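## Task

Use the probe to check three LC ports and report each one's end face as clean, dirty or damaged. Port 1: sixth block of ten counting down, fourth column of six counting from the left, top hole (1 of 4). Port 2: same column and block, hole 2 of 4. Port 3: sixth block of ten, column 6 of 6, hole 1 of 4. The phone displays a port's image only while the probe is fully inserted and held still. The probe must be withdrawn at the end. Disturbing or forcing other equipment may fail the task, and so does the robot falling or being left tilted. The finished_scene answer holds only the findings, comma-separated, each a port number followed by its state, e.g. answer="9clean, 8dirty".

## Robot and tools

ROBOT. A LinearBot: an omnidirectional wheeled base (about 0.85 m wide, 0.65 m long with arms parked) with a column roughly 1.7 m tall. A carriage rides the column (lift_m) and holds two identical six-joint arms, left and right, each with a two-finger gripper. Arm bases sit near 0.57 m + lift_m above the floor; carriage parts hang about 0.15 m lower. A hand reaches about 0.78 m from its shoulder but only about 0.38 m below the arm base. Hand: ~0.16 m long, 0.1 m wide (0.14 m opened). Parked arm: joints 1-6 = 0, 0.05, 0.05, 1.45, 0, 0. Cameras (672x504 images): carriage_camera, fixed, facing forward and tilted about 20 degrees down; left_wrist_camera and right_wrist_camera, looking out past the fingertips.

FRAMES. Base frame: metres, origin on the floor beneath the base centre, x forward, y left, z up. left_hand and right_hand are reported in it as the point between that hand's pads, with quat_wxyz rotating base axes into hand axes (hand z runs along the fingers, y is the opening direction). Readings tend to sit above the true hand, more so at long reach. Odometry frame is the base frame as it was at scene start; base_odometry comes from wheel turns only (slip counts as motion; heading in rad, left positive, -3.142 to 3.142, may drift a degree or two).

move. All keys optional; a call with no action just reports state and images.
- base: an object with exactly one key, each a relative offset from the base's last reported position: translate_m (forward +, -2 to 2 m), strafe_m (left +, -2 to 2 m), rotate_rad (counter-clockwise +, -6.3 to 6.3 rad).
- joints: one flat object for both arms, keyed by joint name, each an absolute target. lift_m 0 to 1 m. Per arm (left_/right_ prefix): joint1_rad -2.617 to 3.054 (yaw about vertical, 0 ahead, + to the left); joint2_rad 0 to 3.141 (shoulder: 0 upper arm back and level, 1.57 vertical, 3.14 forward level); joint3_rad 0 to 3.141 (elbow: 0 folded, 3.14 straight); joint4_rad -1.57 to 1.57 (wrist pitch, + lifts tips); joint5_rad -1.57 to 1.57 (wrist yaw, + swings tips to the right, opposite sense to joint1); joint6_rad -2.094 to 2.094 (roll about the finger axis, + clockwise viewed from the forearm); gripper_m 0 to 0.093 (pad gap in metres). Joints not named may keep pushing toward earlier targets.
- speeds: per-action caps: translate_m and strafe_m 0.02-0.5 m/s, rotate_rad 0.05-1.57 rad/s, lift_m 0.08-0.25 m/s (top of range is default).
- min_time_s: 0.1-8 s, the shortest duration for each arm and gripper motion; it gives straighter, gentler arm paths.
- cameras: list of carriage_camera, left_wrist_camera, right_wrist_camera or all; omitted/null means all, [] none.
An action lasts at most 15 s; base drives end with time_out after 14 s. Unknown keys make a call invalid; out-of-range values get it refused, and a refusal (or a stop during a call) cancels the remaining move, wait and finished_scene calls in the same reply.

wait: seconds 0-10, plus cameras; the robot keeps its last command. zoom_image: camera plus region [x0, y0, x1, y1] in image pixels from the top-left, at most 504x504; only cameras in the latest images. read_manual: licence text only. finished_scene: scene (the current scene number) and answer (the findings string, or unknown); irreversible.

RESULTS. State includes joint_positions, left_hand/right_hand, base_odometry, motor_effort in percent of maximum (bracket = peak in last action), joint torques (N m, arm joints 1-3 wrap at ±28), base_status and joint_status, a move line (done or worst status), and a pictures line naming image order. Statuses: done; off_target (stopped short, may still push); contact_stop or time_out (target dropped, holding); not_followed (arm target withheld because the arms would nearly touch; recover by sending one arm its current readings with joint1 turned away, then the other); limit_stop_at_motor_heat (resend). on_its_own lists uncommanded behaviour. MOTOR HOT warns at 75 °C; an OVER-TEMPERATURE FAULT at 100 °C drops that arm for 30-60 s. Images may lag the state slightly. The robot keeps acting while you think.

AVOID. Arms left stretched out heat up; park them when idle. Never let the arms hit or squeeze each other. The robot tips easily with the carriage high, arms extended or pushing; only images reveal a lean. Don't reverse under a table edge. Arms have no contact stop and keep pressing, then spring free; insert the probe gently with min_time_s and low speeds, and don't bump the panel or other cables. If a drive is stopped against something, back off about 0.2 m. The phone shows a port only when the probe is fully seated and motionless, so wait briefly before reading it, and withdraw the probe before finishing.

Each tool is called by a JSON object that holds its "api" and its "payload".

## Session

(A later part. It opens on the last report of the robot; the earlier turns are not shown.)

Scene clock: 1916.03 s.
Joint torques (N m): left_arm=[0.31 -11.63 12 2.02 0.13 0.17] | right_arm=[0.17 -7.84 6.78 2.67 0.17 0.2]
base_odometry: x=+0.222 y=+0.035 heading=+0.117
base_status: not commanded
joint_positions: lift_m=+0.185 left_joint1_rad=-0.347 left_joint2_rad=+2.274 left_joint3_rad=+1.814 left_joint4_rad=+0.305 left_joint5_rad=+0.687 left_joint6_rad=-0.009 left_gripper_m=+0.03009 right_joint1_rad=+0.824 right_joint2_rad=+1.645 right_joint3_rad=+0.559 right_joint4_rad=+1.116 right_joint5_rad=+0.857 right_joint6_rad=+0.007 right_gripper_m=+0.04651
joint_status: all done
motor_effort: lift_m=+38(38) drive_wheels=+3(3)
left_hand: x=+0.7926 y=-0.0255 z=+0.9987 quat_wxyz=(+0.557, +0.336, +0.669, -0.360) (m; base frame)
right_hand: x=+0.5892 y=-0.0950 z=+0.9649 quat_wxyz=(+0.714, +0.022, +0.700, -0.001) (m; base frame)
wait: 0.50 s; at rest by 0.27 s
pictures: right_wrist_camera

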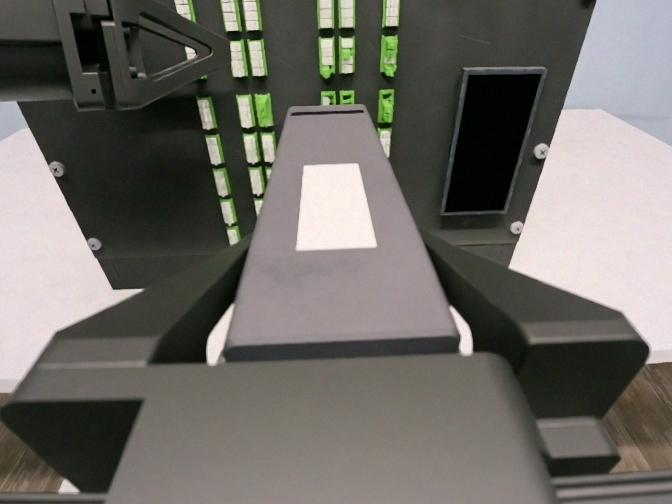

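{"api": "move", "payload": {"joints": {"right_joint5_rad":0.871}, "cameras": []}}

{"api": "wait", "payload": {"seconds": 0.5, "cameras": ["right_wrist_camera"]}}

{"api": "zoom_image", "payload": {"camera": "right_wrist_camera", "region": [316, 84, 346, 110]}}

Scene clock: 1922.67 s.
Joint torques (N m): left_arm=[0.35 -11.73 12.04 2.02 0.13 0.17] | right_arm=[0.16 -7.88 6.75 2.67 0.16 0.21]
move: done
base_odometry: x=+0.222 y=+0.035 heading=+0.117
base_status: not commanded
joint_positions: lift_m=+0.185 left_joint1_rad=-0.347 left_joint2_rad=+2.274 left_joint3_rad=+1.814 left_joint4_rad=+0.305 left_joint5_rad=+0.687 left_joint6_rad=-0.009 left_gripper_m=+0.03009 right_joint1_rad=+0.824 right_joint2_rad=+1.645 right_joint3_rad=+0.559 right_joint4_rad=+1.116 right_joint5_rad=+0.861 right_joint6_rad=+0.007 right_gripper_m=+0.04651
joint_status: all done
motor_effort: lift_m=+38(39) drive_wheels=+3(3)
left_hand: x=+0.7926 y=-0.0255 z=+0.9987 quat_wxyz=(+0.557, +0.336, +0.669, -0.360) (m; base frame)
right_hand: x=+0.5892 y=-0.0957 z=+0.9649 quat_wxyz=(+0.714, +0.024, +0.700, -0.003) (m; base frame)
pictures: none
No camera images: "cameras" was empty.

Scene clock: 1923.17 s.
Joint torques (N m): left_arm=[0.32 -11.7 12.04 2.01 0.12 0.16] | right_arm=[0.17 -7.86 6.74 2.67 0.17 0.21]
base_odometry: x=+0.222 y=+0.035 heading=+0.117
base_status: not commanded
joint_positions: lift_m=+0.185 left_joint1_rad=-0.347 left_joint2_rad=+2.274 left_joint3_rad=+1.814 left_joint4_rad=+0.305 left_joint5_rad=+0.687 left_joint6_rad=-0.009 left_gripper_m=+0.03009 right_joint1_rad=+0.824 right_joint2_rad=+1.645 right_joint3_rad=+0.559 right_joint4_rad=+1.116 right_joint5_rad=+0.862 right_joint6_rad=+0.007 right_gripper_m=+0.04651
joint_status: all done
motor_effort: lift_m=+38(39) drive_wheels=+3(3)
left_hand: x=+0.7926 y=-0.0255 z=+0.9987 quat_wxyz=(+0.557, +0.336, +0.669, -0.360) (m; base frame)
right_hand: x=+0.5892 y=-0.0957 z=+0.9649 quat_wxyz=(+0.714, +0.024, +0.700, -0.003) (m; base frame)
wait: 0.50 s; at rest by 0.27 s
pictures: right_wrist_camera

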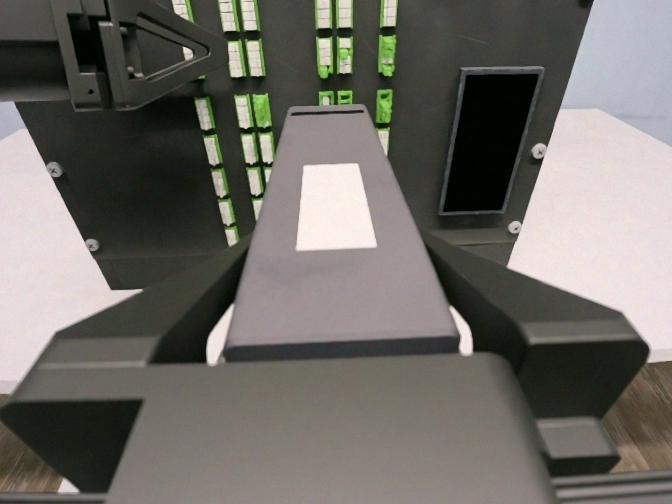

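Scaled by 16.800.

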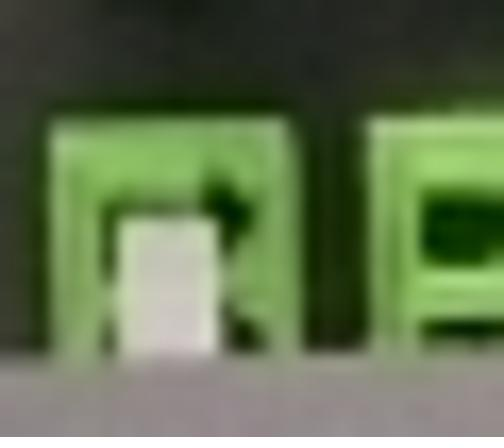

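{"api": "move", "payload": {"base": {"strafe_m":0.001}, "speeds": {"strafe_m":0.02}, "cameras": []}}

{"api": "wait", "payload": {"seconds": 0.5, "cameras": ["right_wrist_camera"]}}

{"api": "zoom_image", "payload": {"camera": "right_wrist_camera", "region": [316, 84, 346, 110]}}

Scene clock: 1932.87 s.
Joint torques (N m): left_arm=[0.17 -11.7 11.77 1.99 0.11 0.16] | right_arm=[-0.06 -7.79 6.87 2.7 0.11 0.22]
move: done
MOTOR HOT: joint 2 (shoulder) of the left arm reports 75 °C; the controller stops that arm at 100 °C. To cool a motor, set the load down, stop pushing, or move to a pose that needs little force.
base_odometry: x=+0.222 y=+0.035 heading=+0.117
base_status: done
joint_positions: lift_m=+0.185 left_joint1_rad=-0.347 left_joint2_rad=+2.274 left_joint3_rad=+1.814 left_joint4_rad=+0.305 left_joint5_rad=+0.687 left_joint6_rad=-0.009 left_gripper_m=+0.03009 right_joint1_rad=+0.826 right_joint2_rad=+1.645 right_joint3_rad=+0.559 right_joint4_rad=+1.116 right_joint5_rad=+0.865 right_joint6_rad=+0.007 right_gripper_m=+0.04651
joint_status: not commanded
motor_effort: lift_m=+38(38) drive_wheels=-4(4)
left_hand: x=+0.7926 y=-0.0255 z=+0.9987 quat_wxyz=(+0.557, +0.336, +0.669, -0.360) (m; base frame)
right_hand: x=+0.5888 y=-0.0956 z=+0.9649 quat_wxyz=(+0.714, +0.024, +0.700, -0.003) (m; base frame)
pictures: none
No camera images: "cameras" was empty.

Scene clock: 1933.37 s.
Joint torques (N m): left_arm=[0.23 -11.74 11.99 2 0.12 0.17] | right_arm=[-0.03 -7.9 6.79 2.68 0.12 0.22]
MOTOR HOT: still on. Joint 2 (shoulder) of the left arm reports 75 °C.
base_odometry: x=+0.222 y=+0.035 heading=+0.117
base_status: done
joint_positions: lift_m=+0.185 left_joint1_rad=-0.347 left_joint2_rad=+2.274 left_joint3_rad=+1.814 left_joint4_rad=+0.305 left_joint5_rad=+0.687 left_joint6_rad=-0.009 left_gripper_m=+0.03009 right_joint1_rad=+0.826 right_joint2_rad=+1.645 right_joint3_rad=+0.559 right_joint4_rad=+1.116 right_joint5_rad=+0.866 right_joint6_rad=+0.007 right_gripper_m=+0.04651
joint_status: not commanded
motor_effort: lift_m=+37(38) drive_wheels=-4(4)
left_hand: x=+0.7926 y=-0.0255 z=+0.9987 quat_wxyz=(+0.557, +0.336, +0.669, -0.360) (m; base frame)
right_hand: x=+0.5887 y=-0.0956 z=+0.9649 quat_wxyz=(+0.714, +0.025, +0.700, -0.003) (m; base frame)
wait: 0.50 s; at rest by 0.27 s
pictures: right_wrist_camera

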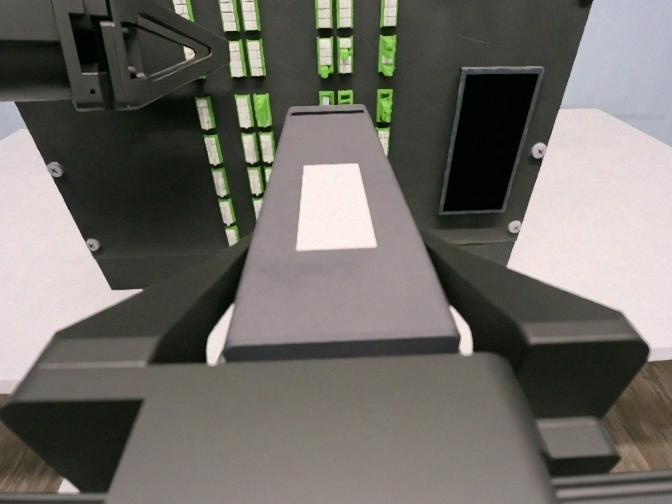

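Scaled by 16.800.

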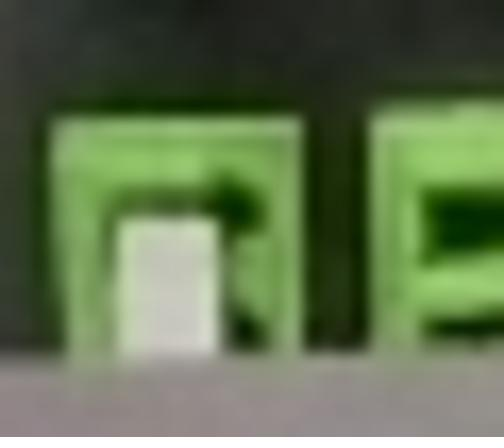

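{"api": "move", "payload": {"base": {"translate_m":-0.003}, "speeds": {"translate_m":0.02}, "joints": {"lift_m":0.1866}, "cameras": []}}

{"api": "wait", "payload": {"seconds": 0.5, "cameras": ["right_wrist_camera","left_wrist_camera"]}}

{"api": "zoom_image", "payload": {"camera": "right_wrist_camera", "region": [316, 84, 346, 110]}}

{"api": "zoom_image", "payload": {"camera": "left_wrist_camera", "region": [320, 180, 370, 230]}}

Scene clock: 1945.57 s.
Joint torques (N m): left_arm=[0.2 -11.69 12 2.03 0.12 0.18] | right_arm=[-0.24 -7.87 6.68 2.66 0.1 0.21]
move: done
MOTOR HOT: still on. Joint 2 (shoulder) of the left arm reports 75 °C.
base_odometry: x=+0.219 y=+0.035 heading=+0.117
base_status: done
joint_positions: lift_m=+0.186 left_joint1_rad=-0.347 left_joint2_rad=+2.275 left_joint3_rad=+1.814 left_joint4_rad=+0.305 left_joint5_rad=+0.687 left_joint6_rad=-0.009 left_gripper_m=+0.03009 right_joint1_rad=+0.828 right_joint2_rad=+1.645 right_joint3_rad=+0.559 right_joint4_rad=+1.117 right_joint5_rad=+0.868 right_joint6_rad=+0.007 right_gripper_m=+0.04651
joint_status: all done
motor_effort: lift_m=+38(41) drive_wheels=-3(11)
left_hand: x=+0.7928 y=-0.0255 z=+0.9994 quat_wxyz=(+0.557, +0.336, +0.669, -0.360) (m; base frame)
right_hand: x=+0.5883 y=-0.0952 z=+0.9660 quat_wxyz=(+0.714, +0.025, +0.700, -0.003) (m; base frame)
pictures: none
No camera images: "cameras" was empty.

Scene clock: 1946.07 s.
Joint torques (N m): left_arm=[0.25 -11.84 11.9 2.02 0.13 0.16] | right_arm=[-0.25 -7.84 6.72 2.7 0.08 0.2]
MOTOR HOT: still on. Joint 2 (shoulder) of the left arm reports 75 °C.
base_odometry: x=+0.219 y=+0.035 heading=+0.117
base_status: done
joint_positions: lift_m=+0.186 left_joint1_rad=-0.347 left_joint2_rad=+2.275 left_joint3_rad=+1.814 left_joint4_rad=+0.305 left_joint5_rad=+0.687 left_joint6_rad=-0.009 left_gripper_m=+0.03009 right_joint1_rad=+0.828 right_joint2_rad=+1.645 right_joint3_rad=+0.559 right_joint4_rad=+1.117 right_joint5_rad=+0.868 right_joint6_rad=+0.007 right_gripper_m=+0.04651
joint_status: all done
motor_effort: lift_m=+37(41) drive_wheels=-3(11)
left_hand: x=+0.7928 y=-0.0255 z=+0.9994 quat_wxyz=(+0.557, +0.336, +0.669, -0.360) (m; base frame)
right_hand: x=+0.5883 y=-0.0952 z=+0.9660 quat_wxyz=(+0.714, +0.025, +0.700, -0.003) (m; base frame)
wait: 0.50 s; at rest by 0.27 s
pictures: left_wrist_camera, right_wrist_camera

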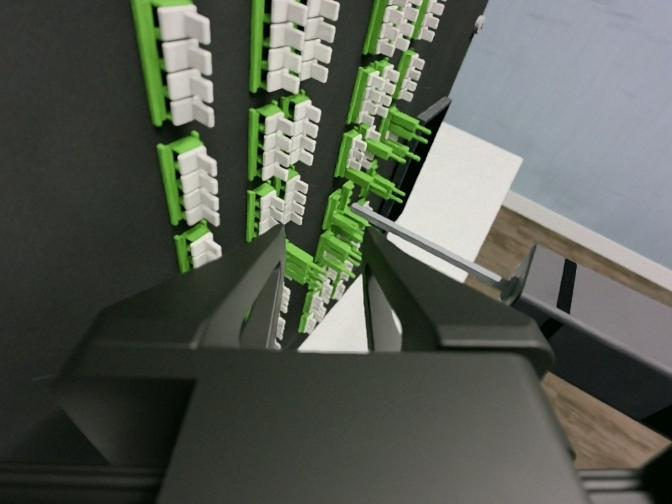

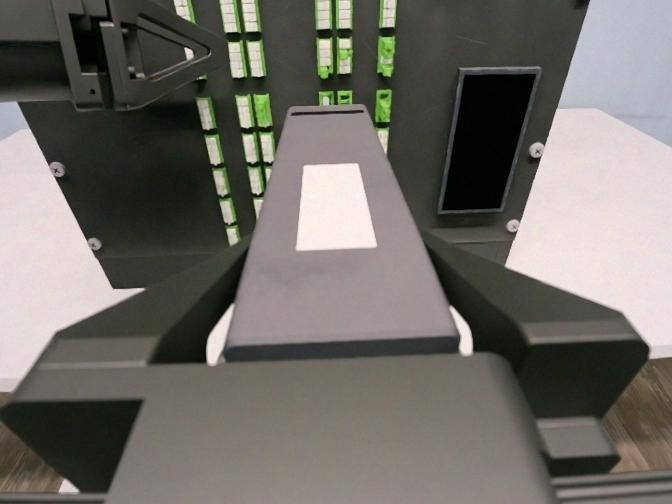

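Scaled by 16.800.

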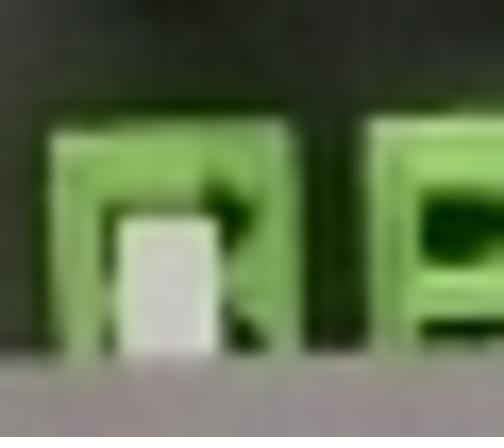

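Scaled by 10.080.

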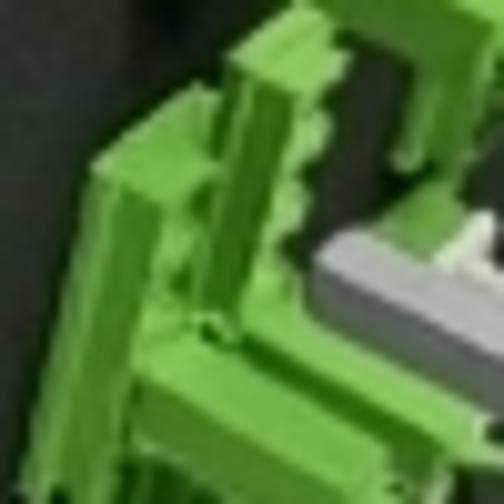

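{"api": "move", "payload": {"base": {"translate_m":0.006}, "speeds": {"translate_m":0.02}, "joints": {"lift_m":0.1845}, "cameras": []}}

{"api": "wait", "payload": {"seconds": 0.5, "cameras": ["right_wrist_camera","left_wrist_camera"]}}

{"api": "zoom_image", "payload": {"camera": "right_wrist_camera", "region": [316, 84, 346, 110]}}

{"api": "zoom_image", "payload": {"camera": "left_wrist_camera", "region": [320, 180, 370, 230]}}

Scene clock: 1962.80 s.
Joint torques (N m): left_arm=[0.42 -11.81 11.92 2 0.1 0.17] | right_arm=[-0.39 -7.77 6.64 2.68 0.07 0.21]
move: done
MOTOR HOT: still on. Joint 2 (shoulder) of the left arm reports 75 °C.
base_odometry: x=+0.225 y=+0.036 heading=+0.116
base_status: done
joint_positions: lift_m=+0.185 left_joint1_rad=-0.347 left_joint2_rad=+2.276 left_joint3_rad=+1.815 left_joint4_rad=+0.306 left_joint5_rad=+0.687 left_joint6_rad=-0.009 left_gripper_m=+0.03009 right_joint1_rad=+0.829 right_joint2_rad=+1.645 right_joint3_rad=+0.559 right_joint4_rad=+1.117 right_joint5_rad=+0.868 right_joint6_rad=+0.007 right_gripper_m=+0.04651
joint_status: all done
motor_effort: lift_m=+25(25) drive_wheels=+2(8)
left_hand: x=+0.7929 y=-0.0256 z=+0.9986 quat_wxyz=(+0.557, +0.336, +0.668, -0.360) (m; base frame)
right_hand: x=+0.5882 y=-0.0952 z=+0.9648 quat_wxyz=(+0.714, +0.025, +0.700, -0.003) (m; base frame)
pictures: none
No camera images: "cameras" was empty.

Scene clock: 1963.30 s.
Joint torques (N m): left_arm=[0.29 -11.75 11.78 2 0.15 0.15] | right_arm=[-0.32 -7.8 6.75 2.65 0.08 0.21]
MOTOR HOT: still on. Joint 2 (shoulder) of the left arm reports 75 °C.
base_odometry: x=+0.225 y=+0.036 heading=+0.116
base_status: done
joint_positions: lift_m=+0.185 left_joint1_rad=-0.347 left_joint2_rad=+2.276 left_joint3_rad=+1.815 left_joint4_rad=+0.306 left_joint5_rad=+0.687 left_joint6_rad=-0.009 left_gripper_m=+0.03009 right_joint1_rad=+0.829 right_joint2_rad=+1.645 right_joint3_rad=+0.559 right_joint4_rad=+1.117 right_joint5_rad=+0.868 right_joint6_rad=+0.007 right_gripper_m=+0.04651
joint_status: all done
motor_effort: lift_m=+25(25) drive_wheels=+2(8)
left_hand: x=+0.7929 y=-0.0256 z=+0.9986 quat_wxyz=(+0.557, +0.336, +0.668, -0.360) (m; base frame)
right_hand: x=+0.5882 y=-0.0952 z=+0.9648 quat_wxyz=(+0.714, +0.025, +0.700, -0.003) (m; base frame)
wait: 0.50 s; at rest by 0.27 s
pictures: left_wrist_camera, right_wrist_camera

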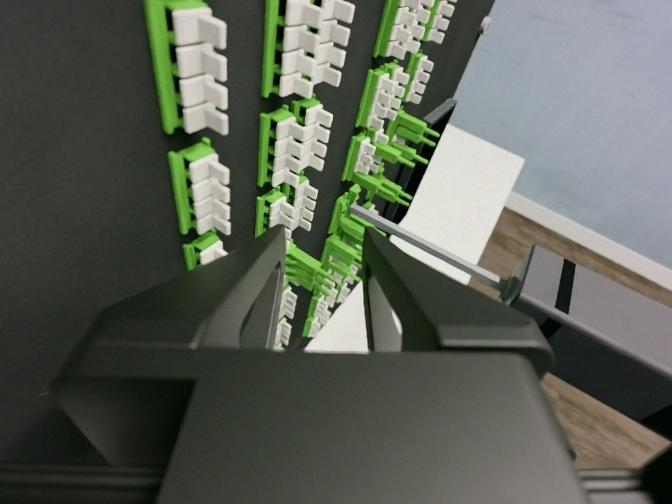

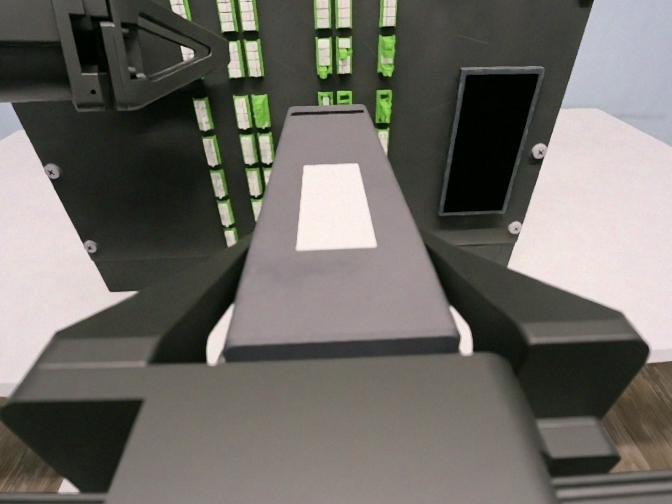

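Scaled by 16.800.

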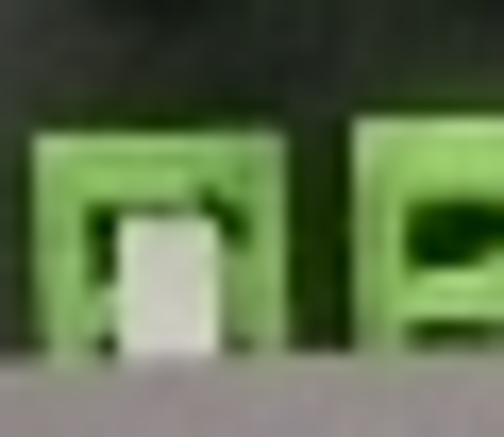

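Scaled by 10.080.

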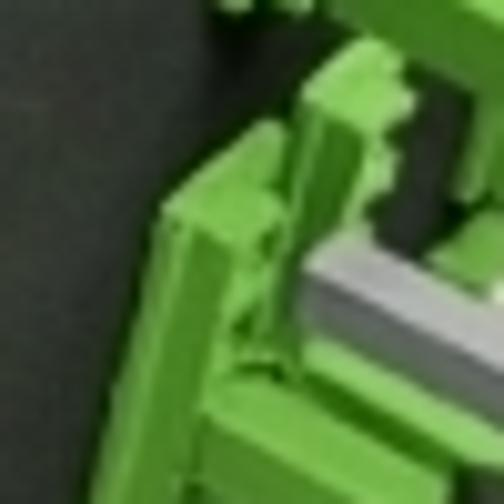

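{"api": "move", "payload": {"joints": {"right_joint5_rad":0.8535}, "cameras": []}}

{"api": "wait", "payload": {"seconds": 0.5, "cameras": ["right_wrist_camera"]}}

{"api": "zoom_image", "payload": {"camera": "right_wrist_camera", "region": [316, 84, 346, 110]}}

Scene clock: 1980.73 s.
Joint torques (N m): left_arm=[0.31 -11.85 11.79 1.99 0.12 0.15] | right_arm=[-0.29 -7.84 6.76 2.68 -0.01 0.2]
move: done
MOTOR HOT: still on. Joint 2 (shoulder) of the left arm reports 73 °C.
base_odometry: x=+0.225 y=+0.036 heading=+0.116
base_status: not commanded
joint_positions: lift_m=+0.185 left_joint1_rad=-0.347 left_joint2_rad=+2.276 left_joint3_rad=+1.815 left_joint4_rad=+0.306 left_joint5_rad=+0.687 left_joint6_rad=-0.009 left_gripper_m=+0.03009 right_joint1_rad=+0.829 right_joint2_rad=+1.645 right_joint3_rad=+0.559 right_joint4_rad=+1.117 right_joint5_rad=+0.864 right_joint6_rad=+0.007 right_gripper_m=+0.04651
joint_status: all done
motor_effort: lift_m=+24(25) drive_wheels=+2(2)
left_hand: x=+0.7929 y=-0.0256 z=+0.9986 quat_wxyz=(+0.557, +0.336, +0.668, -0.360) (m; base frame)
right_hand: x=+0.5882 y=-0.0945 z=+0.9648 quat_wxyz=(+0.714, +0.023, +0.700, -0.002) (m; base frame)
pictures: none
No camera images: "cameras" was empty.

Scene clock: 1981.23 s.
Joint torques (N m): left_arm=[0.28 -11.92 11.84 2 0.12 0.14] | right_arm=[-0.25 -7.86 6.69 2.68 -0.04 0.2]
MOTOR HOT: cleared for the motors of the left arm.
base_odometry: x=+0.225 y=+0.036 heading=+0.116
base_status: not commanded
joint_positions: lift_m=+0.185 left_joint1_rad=-0.347 left_joint2_rad=+2.276 left_joint3_rad=+1.815 left_joint4_rad=+0.306 left_joint5_rad=+0.687 left_joint6_rad=-0.009 left_gripper_m=+0.03009 right_joint1_rad=+0.829 right_joint2_rad=+1.645 right_joint3_rad=+0.559 right_joint4_rad=+1.117 right_joint5_rad=+0.863 right_joint6_rad=+0.007 right_gripper_m=+0.04651
joint_status: all done
motor_effort: lift_m=+24(25) drive_wheels=+2(2)
left_hand: x=+0.7929 y=-0.0256 z=+0.9986 quat_wxyz=(+0.557, +0.336, +0.668, -0.360) (m; base frame)
right_hand: x=+0.5882 y=-0.0943 z=+0.9648 quat_wxyz=(+0.714, +0.023, +0.700, -0.001) (m; base frame)
wait: 0.50 s; at rest by 0.27 s
pictures: right_wrist_camera

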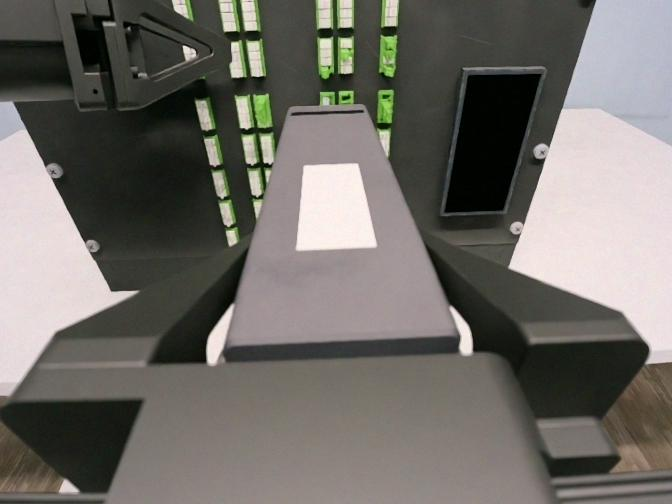

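Scaled by 16.800.

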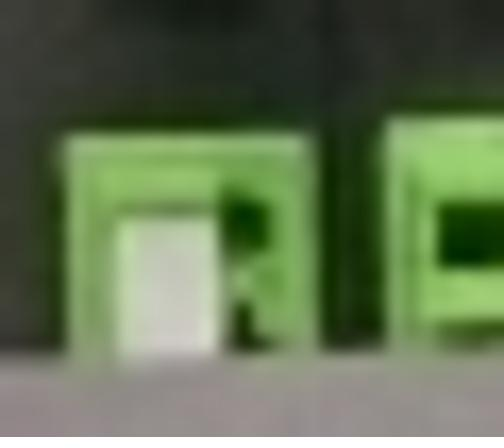

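{"api": "move", "payload": {"base": {"translate_m":0.003}, "speeds": {"translate_m":0.02}, "cameras": []}}

{"api": "wait", "payload": {"seconds": 0.5, "cameras": ["right_wrist_camera","left_wrist_camera"]}}

{"api": "zoom_image", "payload": {"camera": "right_wrist_camera", "region": [316, 84, 346, 110]}}

{"api": "zoom_image", "payload": {"camera": "left_wrist_camera", "region": [320, 180, 370, 230]}}

Scene clock: 1988.57 s.
Joint torques (N m): left_arm=[0.08 -11.89 11.66 2.02 0.14 0.17] | right_arm=[-0.24 -8.25 6.71 2.63 -0.01 0.22]
move: done
base_odometry: x=+0.228 y=+0.036 heading=+0.116
base_status: done
joint_positions: lift_m=+0.185 left_joint1_rad=-0.347 left_joint2_rad=+2.277 left_joint3_rad=+1.815 left_joint4_rad=+0.307 left_joint5_rad=+0.687 left_joint6_rad=-0.009 left_gripper_m=+0.03009 right_joint1_rad=+0.829 right_joint2_rad=+1.645 right_joint3_rad=+0.559 right_joint4_rad=+1.117 right_joint5_rad=+0.859 right_joint6_rad=+0.007 right_gripper_m=+0.04651
joint_status: not commanded
motor_effort: lift_m=+24(25) drive_wheels=+2(9)
left_hand: x=+0.7930 y=-0.0257 z=+0.9983 quat_wxyz=(+0.557, +0.336, +0.668, -0.360) (m; base frame)
right_hand: x=+0.5882 y=-0.0937 z=+0.9649 quat_wxyz=(+0.714, +0.022, +0.700, +0.000) (m; base frame)
pictures: none
No camera images: "cameras" was empty.

Scene clock: 1989.07 s.
Joint torques (N m): left_arm=[0.31 -11.67 11.77 1.99 0.14 0.17] | right_arm=[-0.08 -7.82 6.74 2.73 0.01 0.21]
base_odometry: x=+0.228 y=+0.036 heading=+0.116
base_status: done
joint_positions: lift_m=+0.185 left_joint1_rad=-0.347 left_joint2_rad=+2.277 left_joint3_rad=+1.815 left_joint4_rad=+0.307 left_joint5_rad=+0.687 left_joint6_rad=-0.009 left_gripper_m=+0.03009 right_joint1_rad=+0.829 right_joint2_rad=+1.645 right_joint3_rad=+0.559 right_joint4_rad=+1.117 right_joint5_rad=+0.859 right_joint6_rad=+0.007 right_gripper_m=+0.04651
joint_status: not commanded
motor_effort: lift_m=+25(25) drive_wheels=-3(9)
left_hand: x=+0.7930 y=-0.0257 z=+0.9983 quat_wxyz=(+0.557, +0.336, +0.668, -0.360) (m; base frame)
right_hand: x=+0.5882 y=-0.0936 z=+0.9649 quat_wxyz=(+0.714, +0.021, +0.700, +0.000) (m; base frame)
wait: 0.50 s; at rest by 0.27 s
pictures: left_wrist_camera, right_wrist_camera

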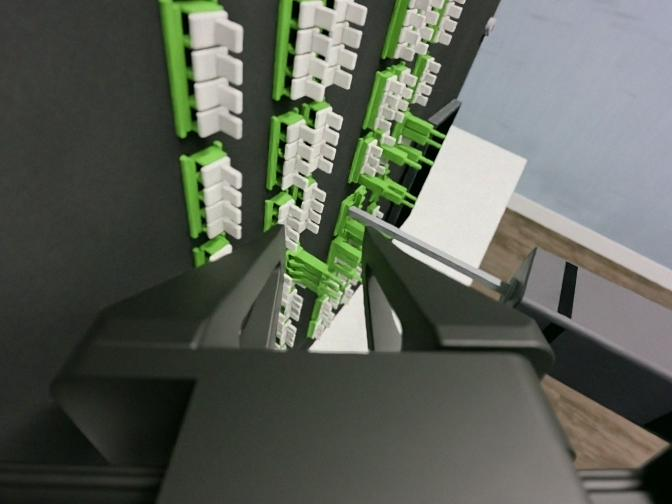

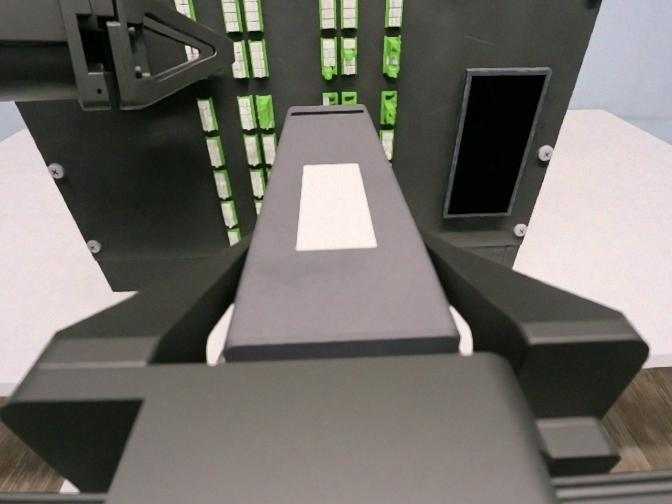

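Scaled by 16.800.

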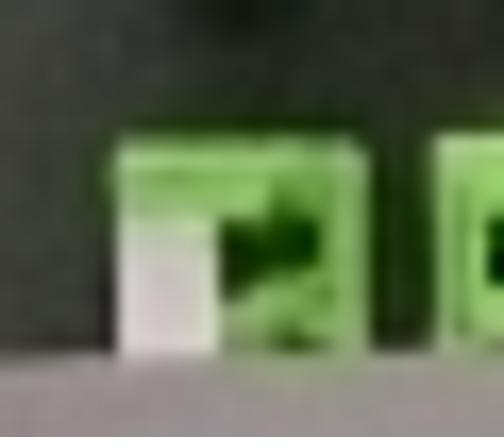

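Scaled by 10.080.

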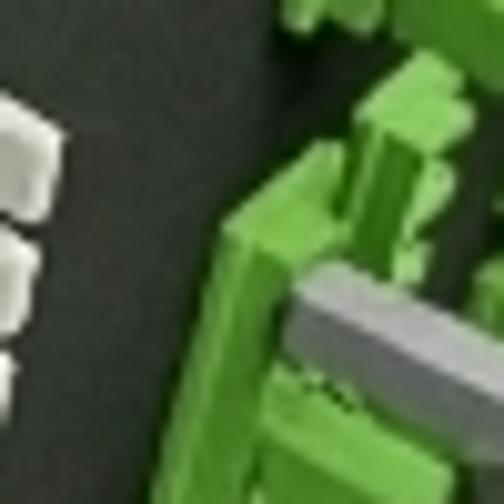

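{"api": "move", "payload": {"joints": {"right_joint5_rad":0.874}, "cameras": []}}

{"api": "move", "payload": {"joints": {"right_joint5_rad":0.8635}, "cameras": []}}

{"api": "wait", "payload": {"seconds": 0.5, "cameras": ["right_wrist_camera"]}}

{"api": "zoom_image", "payload": {"camera": "right_wrist_camera", "region": [316, 84, 346, 110]}}

Scene clock: 1999.37 s.
Joint torques (N m): left_arm=[0.31 -11.95 11.88 1.99 0.12 0.16] | right_arm=[-0.31 -7.88 6.78 2.67 0.17 0.21]
move: done
base_odometry: x=+0.228 y=+0.036 heading=+0.116
base_status: not commanded
joint_positions: lift_m=+0.185 left_joint1_rad=-0.347 left_joint2_rad=+2.277 left_joint3_rad=+1.815 left_joint4_rad=+0.307 left_joint5_rad=+0.687 left_joint6_rad=-0.009 left_gripper_m=+0.03009 right_joint1_rad=+0.829 right_joint2_rad=+1.645 right_joint3_rad=+0.559 right_joint4_rad=+1.117 right_joint5_rad=+0.864 right_joint6_rad=+0.007 right_gripper_m=+0.04651
joint_status: all done
motor_effort: lift_m=+24(25) drive_wheels=+2(2)
left_hand: x=+0.7930 y=-0.0257 z=+0.9983 quat_wxyz=(+0.557, +0.336, +0.668, -0.360) (m; base frame)
right_hand: x=+0.5882 y=-0.0945 z=+0.9648 quat_wxyz=(+0.714, +0.023, +0.700, -0.002) (m; base frame)
pictures: none
No camera images: "cameras" was empty.

Scene clock: 1999.67 s.
Joint torques (N m): left_arm=[0.34 -11.9 11.86 2 0.12 0.15] | right_arm=[-0.38 -7.84 6.72 2.66 0.08 0.21]
move: done
base_odometry: x=+0.228 y=+0.036 heading=+0.116
base_status: not commanded
joint_positions: lift_m=+0.185 left_joint1_rad=-0.347 left_joint2_rad=+2.277 left_joint3_rad=+1.815 left_joint4_rad=+0.307 left_joint5_rad=+0.687 left_joint6_rad=-0.009 left_gripper_m=+0.03009 right_joint1_rad=+0.829 right_joint2_rad=+1.645 right_joint3_rad=+0.559 right_joint4_rad=+1.117 right_joint5_rad=+0.864 right_joint6_rad=+0.007 right_gripper_m=+0.04651
joint_status: all done
motor_effort: lift_m=+24(25) drive_wheels=+2(2)
left_hand: x=+0.7930 y=-0.0257 z=+0.9983 quat_wxyz=(+0.557, +0.336, +0.668, -0.360) (m; base frame)
right_hand: x=+0.5882 y=-0.0945 z=+0.9648 quat_wxyz=(+0.714, +0.023, +0.700, -0.002) (m; base frame)
pictures: none
No camera images: "cameras" was empty.

Scene clock: 2000.17 s.
Joint torques (N m): left_arm=[0.28 -11.9 11.88 2 0.13 0.16] | right_arm=[-0.23 -7.91 6.76 2.67 0.08 0.21]
base_odometry: x=+0.228 y=+0.036 heading=+0.116
base_status: not commanded
joint_positions: lift_m=+0.185 left_joint1_rad=-0.347 left_joint2_rad=+2.277 left_joint3_rad=+1.815 left_joint4_rad=+0.307 left_joint5_rad=+0.687 left_joint6_rad=-0.009 left_gripper_m=+0.03009 right_joint1_rad=+0.829 right_joint2_rad=+1.645 right_joint3_rad=+0.559 right_joint4_rad=+1.117 right_joint5_rad=+0.864 right_joint6_rad=+0.007 right_gripper_m=+0.04651
joint_status: all done
motor_effort: lift_m=+24(25) drive_wheels=+2(2)
left_hand: x=+0.7930 y=-0.0257 z=+0.9983 quat_wxyz=(+0.557, +0.336, +0.668, -0.360) (m; base frame)
right_hand: x=+0.5882 y=-0.0945 z=+0.9648 quat_wxyz=(+0.714, +0.023, +0.700, -0.002) (m; base frame)
wait: 0.50 s; at rest by 0.27 s
pictures: right_wrist_camera

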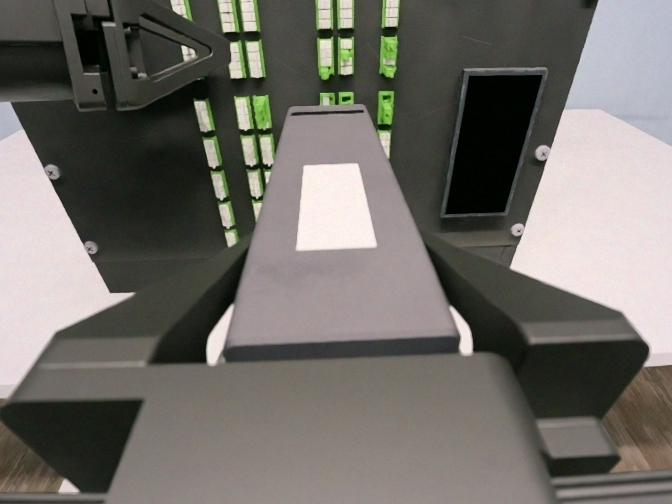

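Scaled by 16.800.

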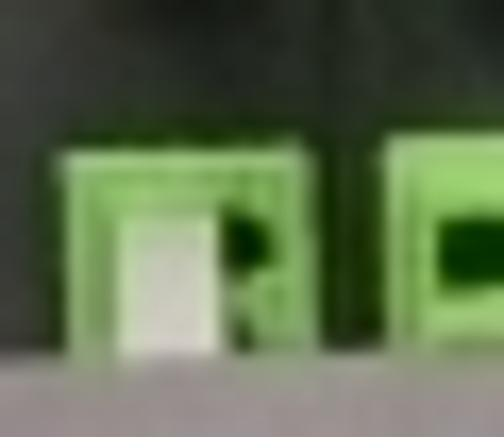

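{"api": "move", "payload": {"joints": {"right_joint6_rad":-0.022}, "cameras": []}}

{"api": "move", "payload": {"base": {"translate_m":0.0025}, "speeds": {"translate_m":0.02}, "cameras": []}}

{"api": "wait", "payload": {"seconds": 0.5, "cameras": ["right_wrist_camera","left_wrist_camera"]}}

{"api": "zoom_image", "payload": {"camera": "right_wrist_camera", "region": [316, 84, 346, 110]}}

{"api": "zoom_image", "payload": {"camera": "left_wrist_camera", "region": [320, 180, 370, 230]}}

Scene clock: 2020.70 s.
Joint torques (N m): left_arm=[0.27 -11.93 11.88 1.99 0.13 0.16] | right_arm=[-0.25 -7.84 6.75 2.66 0.07 -0.1]
move: done
base_odometry: x=+0.228 y=+0.036 heading=+0.116
base_status: not commanded
joint_positions: lift_m=+0.185 left_joint1_rad=-0.347 left_joint2_rad=+2.277 left_joint3_rad=+1.815 left_joint4_rad=+0.307 left_joint5_rad=+0.687 left_joint6_rad=-0.009 left_gripper_m=+0.03009 right_joint1_rad=+0.829 right_joint2_rad=+1.645 right_joint3_rad=+0.559 right_joint4_rad=+1.117 right_joint5_rad=+0.864 right_joint6_rad=-0.008 right_gripper_m=+0.04651
joint_status: all done
motor_effort: lift_m=+24(25) drive_wheels=+2(2)
left_hand: x=+0.7930 y=-0.0257 z=+0.9983 quat_wxyz=(+0.557, +0.336, +0.668, -0.360) (m; base frame)
right_hand: x=+0.5882 y=-0.0945 z=+0.9648 quat_wxyz=(+0.714, +0.018, +0.700, -0.007) (m; base frame)
pictures: none
No camera images: "cameras" was empty.

Scene clock: 2021.30 s.
Joint torques (N m): left_arm=[0.14 -11.74 12 1.97 0.14 0.15] | right_arm=[-0.35 -7.87 6.61 2.71 0.07 -0.07]
move: done
base_odometry: x=+0.231 y=+0.036 heading=+0.116
base_status: done
joint_positions: lift_m=+0.185 left_joint1_rad=-0.347 left_joint2_rad=+2.277 left_joint3_rad=+1.815 left_joint4_rad=+0.307 left_joint5_rad=+0.687 left_joint6_rad=-0.009 left_gripper_m=+0.03009 right_joint1_rad=+0.829 right_joint2_rad=+1.645 right_joint3_rad=+0.559 right_joint4_rad=+1.116 right_joint5_rad=+0.864 right_joint6_rad=-0.009 right_gripper_m=+0.04651
joint_status: not commanded
motor_effort: lift_m=+25(25) drive_wheels=+2(9)
left_hand: x=+0.7931 y=-0.0257 z=+0.9981 quat_wxyz=(+0.557, +0.336, +0.668, -0.360) (m; base frame)
right_hand: x=+0.5881 y=-0.0944 z=+0.9648 quat_wxyz=(+0.714, +0.017, +0.700, -0.008) (m; base frame)
pictures: none
No camera images: "cameras" was empty.

Scene clock: 2021.80 s.
Joint torques (N m): left_arm=[0.34 -11.92 11.85 2.03 0.12 0.15] | right_arm=[-0.25 -7.98 6.65 2.68 0.1 -0.07]
base_odometry: x=+0.231 y=+0.036 heading=+0.116
base_status: done
joint_positions: lift_m=+0.185 left_joint1_rad=-0.347 left_joint2_rad=+2.277 left_joint3_rad=+1.815 left_joint4_rad=+0.307 left_joint5_rad=+0.687 left_joint6_rad=-0.009 left_gripper_m=+0.03009 right_joint1_rad=+0.829 right_joint2_rad=+1.645 right_joint3_rad=+0.559 right_joint4_rad=+1.116 right_joint5_rad=+0.864 right_joint6_rad=-0.009 right_gripper_m=+0.04651
joint_status: not commanded
motor_effort: lift_m=+24(25) drive_wheels=+2(9)
left_hand: x=+0.7931 y=-0.0257 z=+0.9981 quat_wxyz=(+0.557, +0.336, +0.668, -0.360) (m; base frame)
right_hand: x=+0.5881 y=-0.0944 z=+0.9648 quat_wxyz=(+0.714, +0.017, +0.700, -0.008) (m; base frame)
wait: 0.50 s; at rest by 0.27 s
pictures: left_wrist_camera, right_wrist_camera

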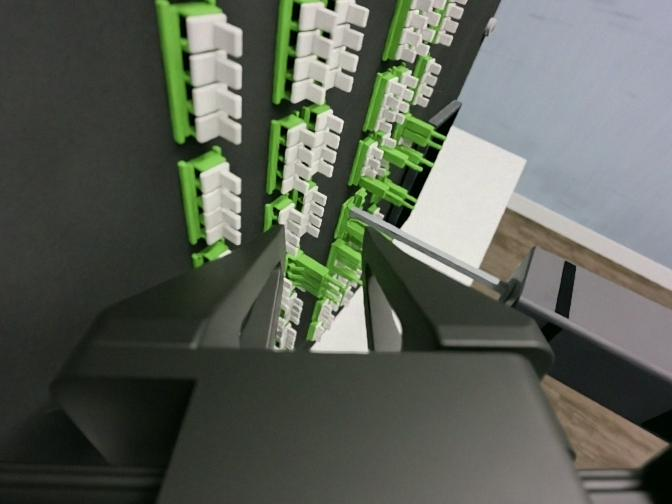

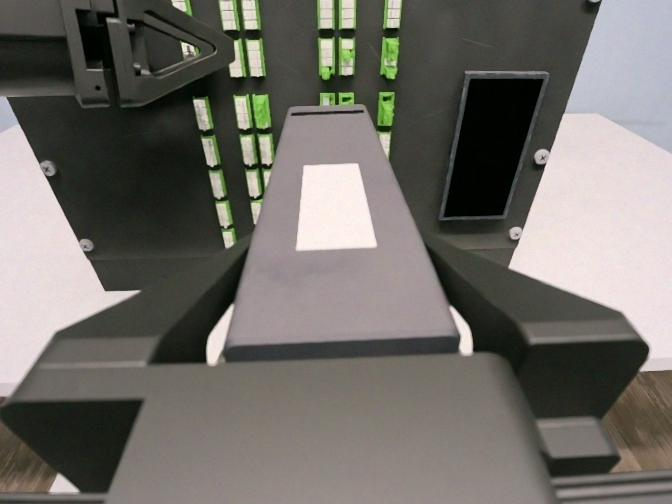

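Scaled by 16.800.

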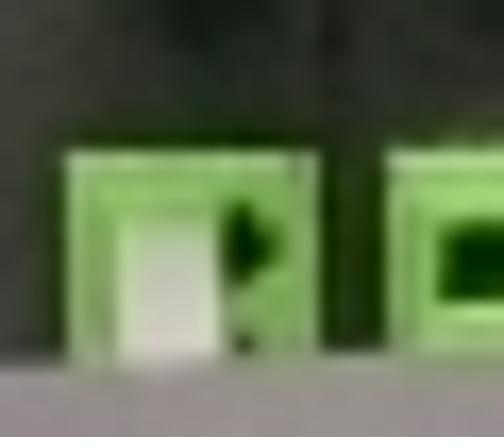

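Scaled by 10.080.

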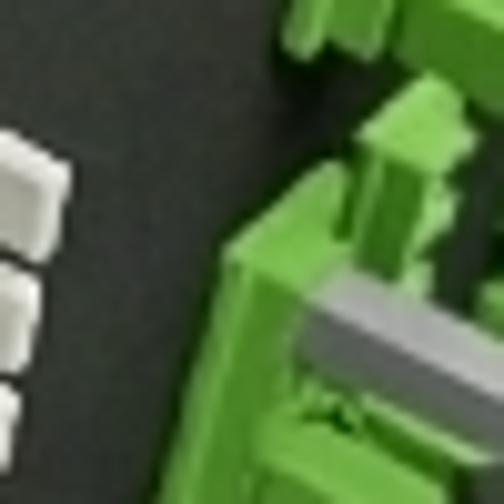

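{"api": "move", "payload": {"base": {"translate_m":0.003}, "speeds": {"translate_m":0.02}, "cameras": []}}

{"api": "wait", "payload": {"seconds": 0.5, "cameras": ["right_wrist_camera","left_wrist_camera"]}}

{"api": "zoom_image", "payload": {"camera": "right_wrist_camera", "region": [316, 84, 346, 110]}}

{"api": "zoom_image", "payload": {"camera": "left_wrist_camera", "region": [330, 180, 380, 230]}}

Scene clock: 2032.93 s.
Joint torques (N m): left_arm=[0.34 -12.15 11.97 1.98 0.11 0.15] | right_arm=[-0.77 -7.88 6.74 2.64 -0.01 -0.07]
move: done
base_odometry: x=+0.234 y=+0.036 heading=+0.115
base_status: done
joint_positions: lift_m=+0.185 left_joint1_rad=-0.347 left_joint2_rad=+2.277 left_joint3_rad=+1.815 left_joint4_rad=+0.307 left_joint5_rad=+0.689 left_joint6_rad=-0.009 left_gripper_m=+0.03009 right_joint1_rad=+0.834 right_joint2_rad=+1.645 right_joint3_rad=+0.559 right_joint4_rad=+1.116 right_joint5_rad=+0.873 right_joint6_rad=-0.009 right_gripper_m=+0.04651
joint_status: not commanded
motor_effort: lift_m=+24(25) drive_wheels=-3(7)
left_hand: x=+0.7927 y=-0.0259 z=+0.9981 quat_wxyz=(+0.557, +0.337, +0.668, -0.361) (m; base frame)
right_hand: x=+0.5870 y=-0.0940 z=+0.9647 quat_wxyz=(+0.714, +0.019, +0.700, -0.009) (m; base frame)
pictures: none
No camera images: "cameras" was empty.

Scene clock: 2033.43 s.
Joint torques (N m): left_arm=[0.31 -11.93 11.71 2.04 0.1 0.16] | right_arm=[-0.81 -7.84 6.72 2.68 -0.03 -0.08]
base_odometry: x=+0.234 y=+0.036 heading=+0.115
base_status: done
joint_positions: lift_m=+0.185 left_joint1_rad=-0.347 left_joint2_rad=+2.277 left_joint3_rad=+1.815 left_joint4_rad=+0.307 left_joint5_rad=+0.689 left_joint6_rad=-0.009 left_gripper_m=+0.03009 right_joint1_rad=+0.834 right_joint2_rad=+1.645 right_joint3_rad=+0.559 right_joint4_rad=+1.116 right_joint5_rad=+0.873 right_joint6_rad=-0.009 right_gripper_m=+0.04651
joint_status: not commanded
motor_effort: lift_m=+24(25) drive_wheels=-3(7)
left_hand: x=+0.7927 y=-0.0259 z=+0.9981 quat_wxyz=(+0.557, +0.337, +0.668, -0.361) (m; base frame)
right_hand: x=+0.5870 y=-0.0940 z=+0.9647 quat_wxyz=(+0.714, +0.019, +0.700, -0.009) (m; base frame)
wait: 0.50 s; at rest by 0.27 s
pictures: left_wrist_camera, right_wrist_camera

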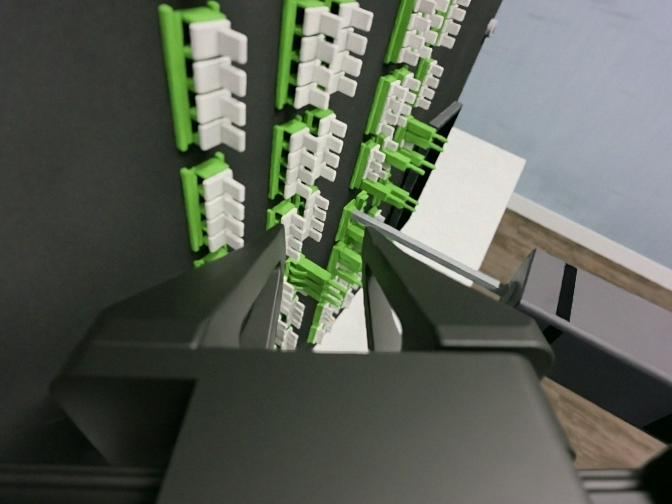

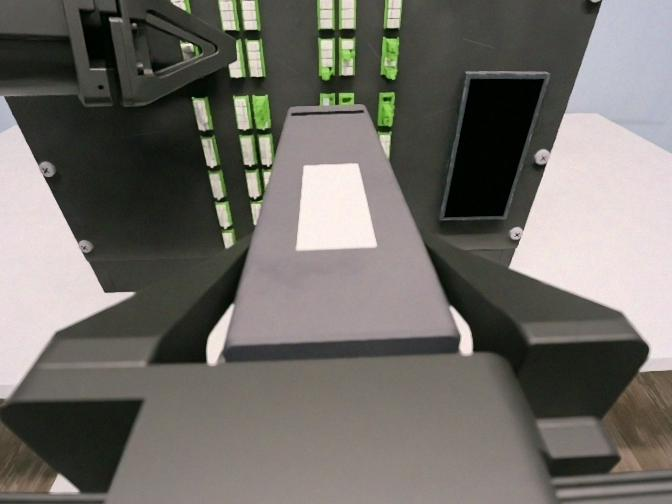

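Scaled by 16.800.

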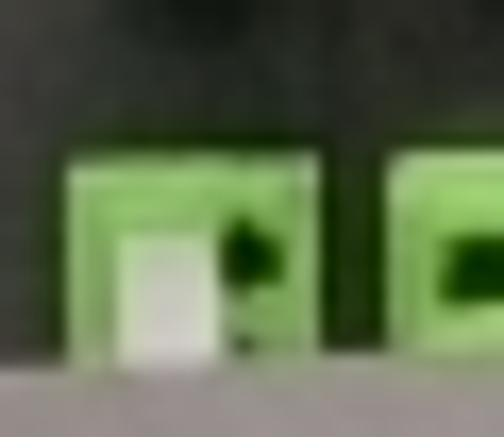

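Scaled by 10.080.

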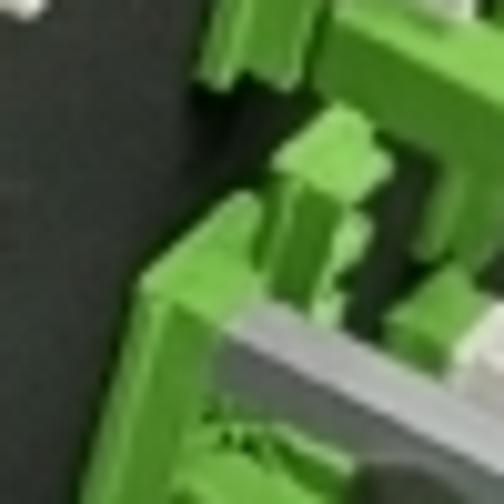

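{"api": "move", "payload": {"joints": {"right_joint5_rad":0.876}, "base": {"translate_m":0.002}, "speeds": {"translate_m":0.02}, "cameras": []}}

{"api": "move", "payload": {"joints": {"lift_m":0.1865}, "cameras": []}}

{"api": "move", "payload": {"joints": {"lift_m":0.183}, "cameras": []}}

{"api": "move", "payload": {"joints": {"lift_m":0.185}, "cameras": ["right_wrist_camera"]}}

{"api": "zoom_image", "payload": {"camera": "right_wrist_camera", "region": [316, 84, 346, 110]}}

Scene clock: 2045.10 s.
Joint torques (N m): left_arm=[0.29 -12.07 11.89 1.96 0.06 0.13] | right_arm=[-1.62 -7.8 6.74 2.65 -0.02 -0.07]
move: done
base_odometry: x=+0.236 y=+0.036 heading=+0.115
base_status: done
joint_positions: lift_m=+0.185 left_joint1_rad=-0.348 left_joint2_rad=+2.277 left_joint3_rad=+1.815 left_joint4_rad=+0.307 left_joint5_rad=+0.697 left_joint6_rad=-0.008 left_gripper_m=+0.03008 right_joint1_rad=+0.841 right_joint2_rad=+1.645 right_joint3_rad=+0.559 right_joint4_rad=+1.116 right_joint5_rad=+0.884 right_joint6_rad=-0.009 right_gripper_m=+0.04651
joint_status: all done
motor_effort: lift_m=+24(25) drive_wheels=+2(8)
left_hand: x=+0.7915 y=-0.0267 z=+0.9982 quat_wxyz=(+0.556, +0.339, +0.666, -0.363) (m; base frame)
right_hand: x=+0.5856 y=-0.0935 z=+0.9647 quat_wxyz=(+0.714, +0.020, +0.700, -0.010) (m; base frame)
pictures: none
No camera images: "cameras" was empty.

Scene clock: 2045.43 s.
Joint torques (N m): left_arm=[0.14 -11.86 11.67 1.99 0.01 0.15] | right_arm=[-1.46 -7.84 6.64 2.68 0.02 -0.08]
move: done
base_odometry: x=+0.236 y=+0.036 heading=+0.115
base_status: not commanded
joint_positions: lift_m=+0.186 left_joint1_rad=-0.348 left_joint2_rad=+2.277 left_joint3_rad=+1.815 left_joint4_rad=+0.307 left_joint5_rad=+0.697 left_joint6_rad=-0.008 left_gripper_m=+0.03008 right_joint1_rad=+0.841 right_joint2_rad=+1.645 right_joint3_rad=+0.559 right_joint4_rad=+1.114 right_joint5_rad=+0.884 right_joint6_rad=-0.009 right_gripper_m=+0.04651
joint_status: all done
motor_effort: lift_m=+36(40) drive_wheels=+2(2)
left_hand: x=+0.7915 y=-0.0267 z=+0.9993 quat_wxyz=(+0.556, +0.339, +0.666, -0.363) (m; base frame)
right_hand: x=+0.5856 y=-0.0935 z=+0.9654 quat_wxyz=(+0.713, +0.020, +0.700, -0.011) (m; base frame)
pictures: none
No camera images: "cameras" was empty.

Scene clock: 2045.83 s.
Joint torques (N m): left_arm=[0.32 -12.07 11.84 1.99 0.02 0.14] | right_arm=[-1.24 -7.9 6.9 2.68 0.01 -0.07]
move: done
base_odometry: x=+0.236 y=+0.036 heading=+0.115
base_status: not commanded
joint_positions: lift_m=+0.183 left_joint1_rad=-0.348 left_joint2_rad=+2.277 left_joint3_rad=+1.816 left_joint4_rad=+0.307 left_joint5_rad=+0.697 left_joint6_rad=-0.008 left_gripper_m=+0.03008 right_joint1_rad=+0.841 right_joint2_rad=+1.645 right_joint3_rad=+0.559 right_joint4_rad=+1.120 right_joint5_rad=+0.884 right_joint6_rad=-0.009 right_gripper_m=+0.04651
joint_status: all done
motor_effort: lift_m=+24(26) drive_wheels=+2(2)
left_hand: x=+0.7916 y=-0.0268 z=+0.9972 quat_wxyz=(+0.556, +0.340, +0.666, -0.363) (m; base frame)
right_hand: x=+0.5856 y=-0.0935 z=+0.9638 quat_wxyz=(+0.715, +0.021, +0.699, -0.010) (m; base frame)
pictures: none
No camera images: "cameras" was empty.

Scene clock: 2046.17 s.
Joint torques (N m): left_arm=[0.35 -11.96 11.74 2 0.04 0.15] | right_arm=[-1.5 -7.75 6.89 2.66 0.05 -0.07]
move: done
base_odometry: x=+0.236 y=+0.036 heading=+0.115
base_status: not commanded
joint_positions: lift_m=+0.184 left_joint1_rad=-0.348 left_joint2_rad=+2.277 left_joint3_rad=+1.816 left_joint4_rad=+0.306 left_joint5_rad=+0.697 left_joint6_rad=-0.008 left_gripper_m=+0.03008 right_joint1_rad=+0.841 right_joint2_rad=+1.645 right_joint3_rad=+0.559 right_joint4_rad=+1.118 right_joint5_rad=+0.884 right_joint6_rad=-0.009 right_gripper_m=+0.04651
joint_status: all done
motor_effort: lift_m=+37(40) drive_wheels=+2(2)
left_hand: x=+0.7916 y=-0.0268 z=+0.9982 quat_wxyz=(+0.556, +0.340, +0.666, -0.363) (m; base frame)
right_hand: x=+0.5856 y=-0.0935 z=+0.9646 quat_wxyz=(+0.714, +0.021, +0.700, -0.010) (m; base frame)
pictures: right_wrist_camera

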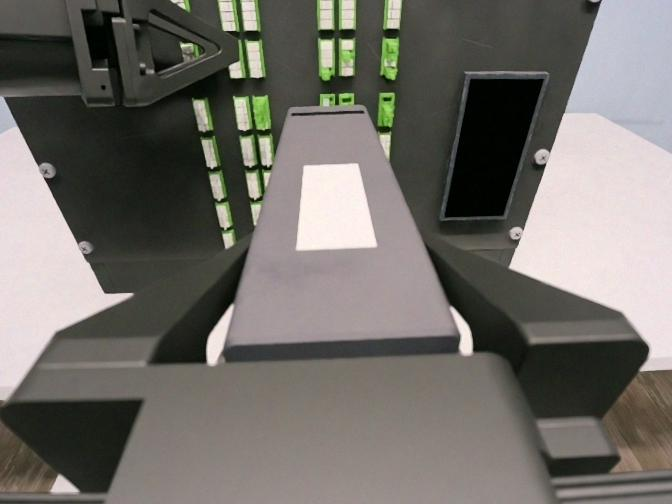

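Scaled by 16.800.

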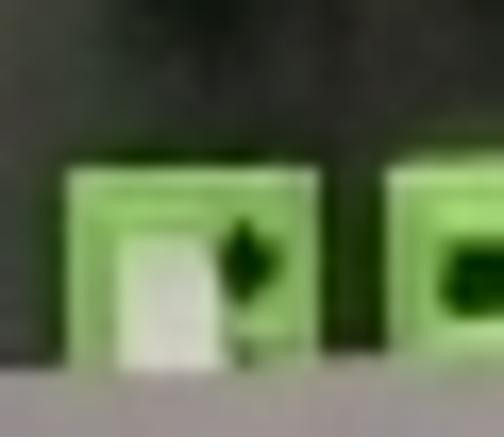

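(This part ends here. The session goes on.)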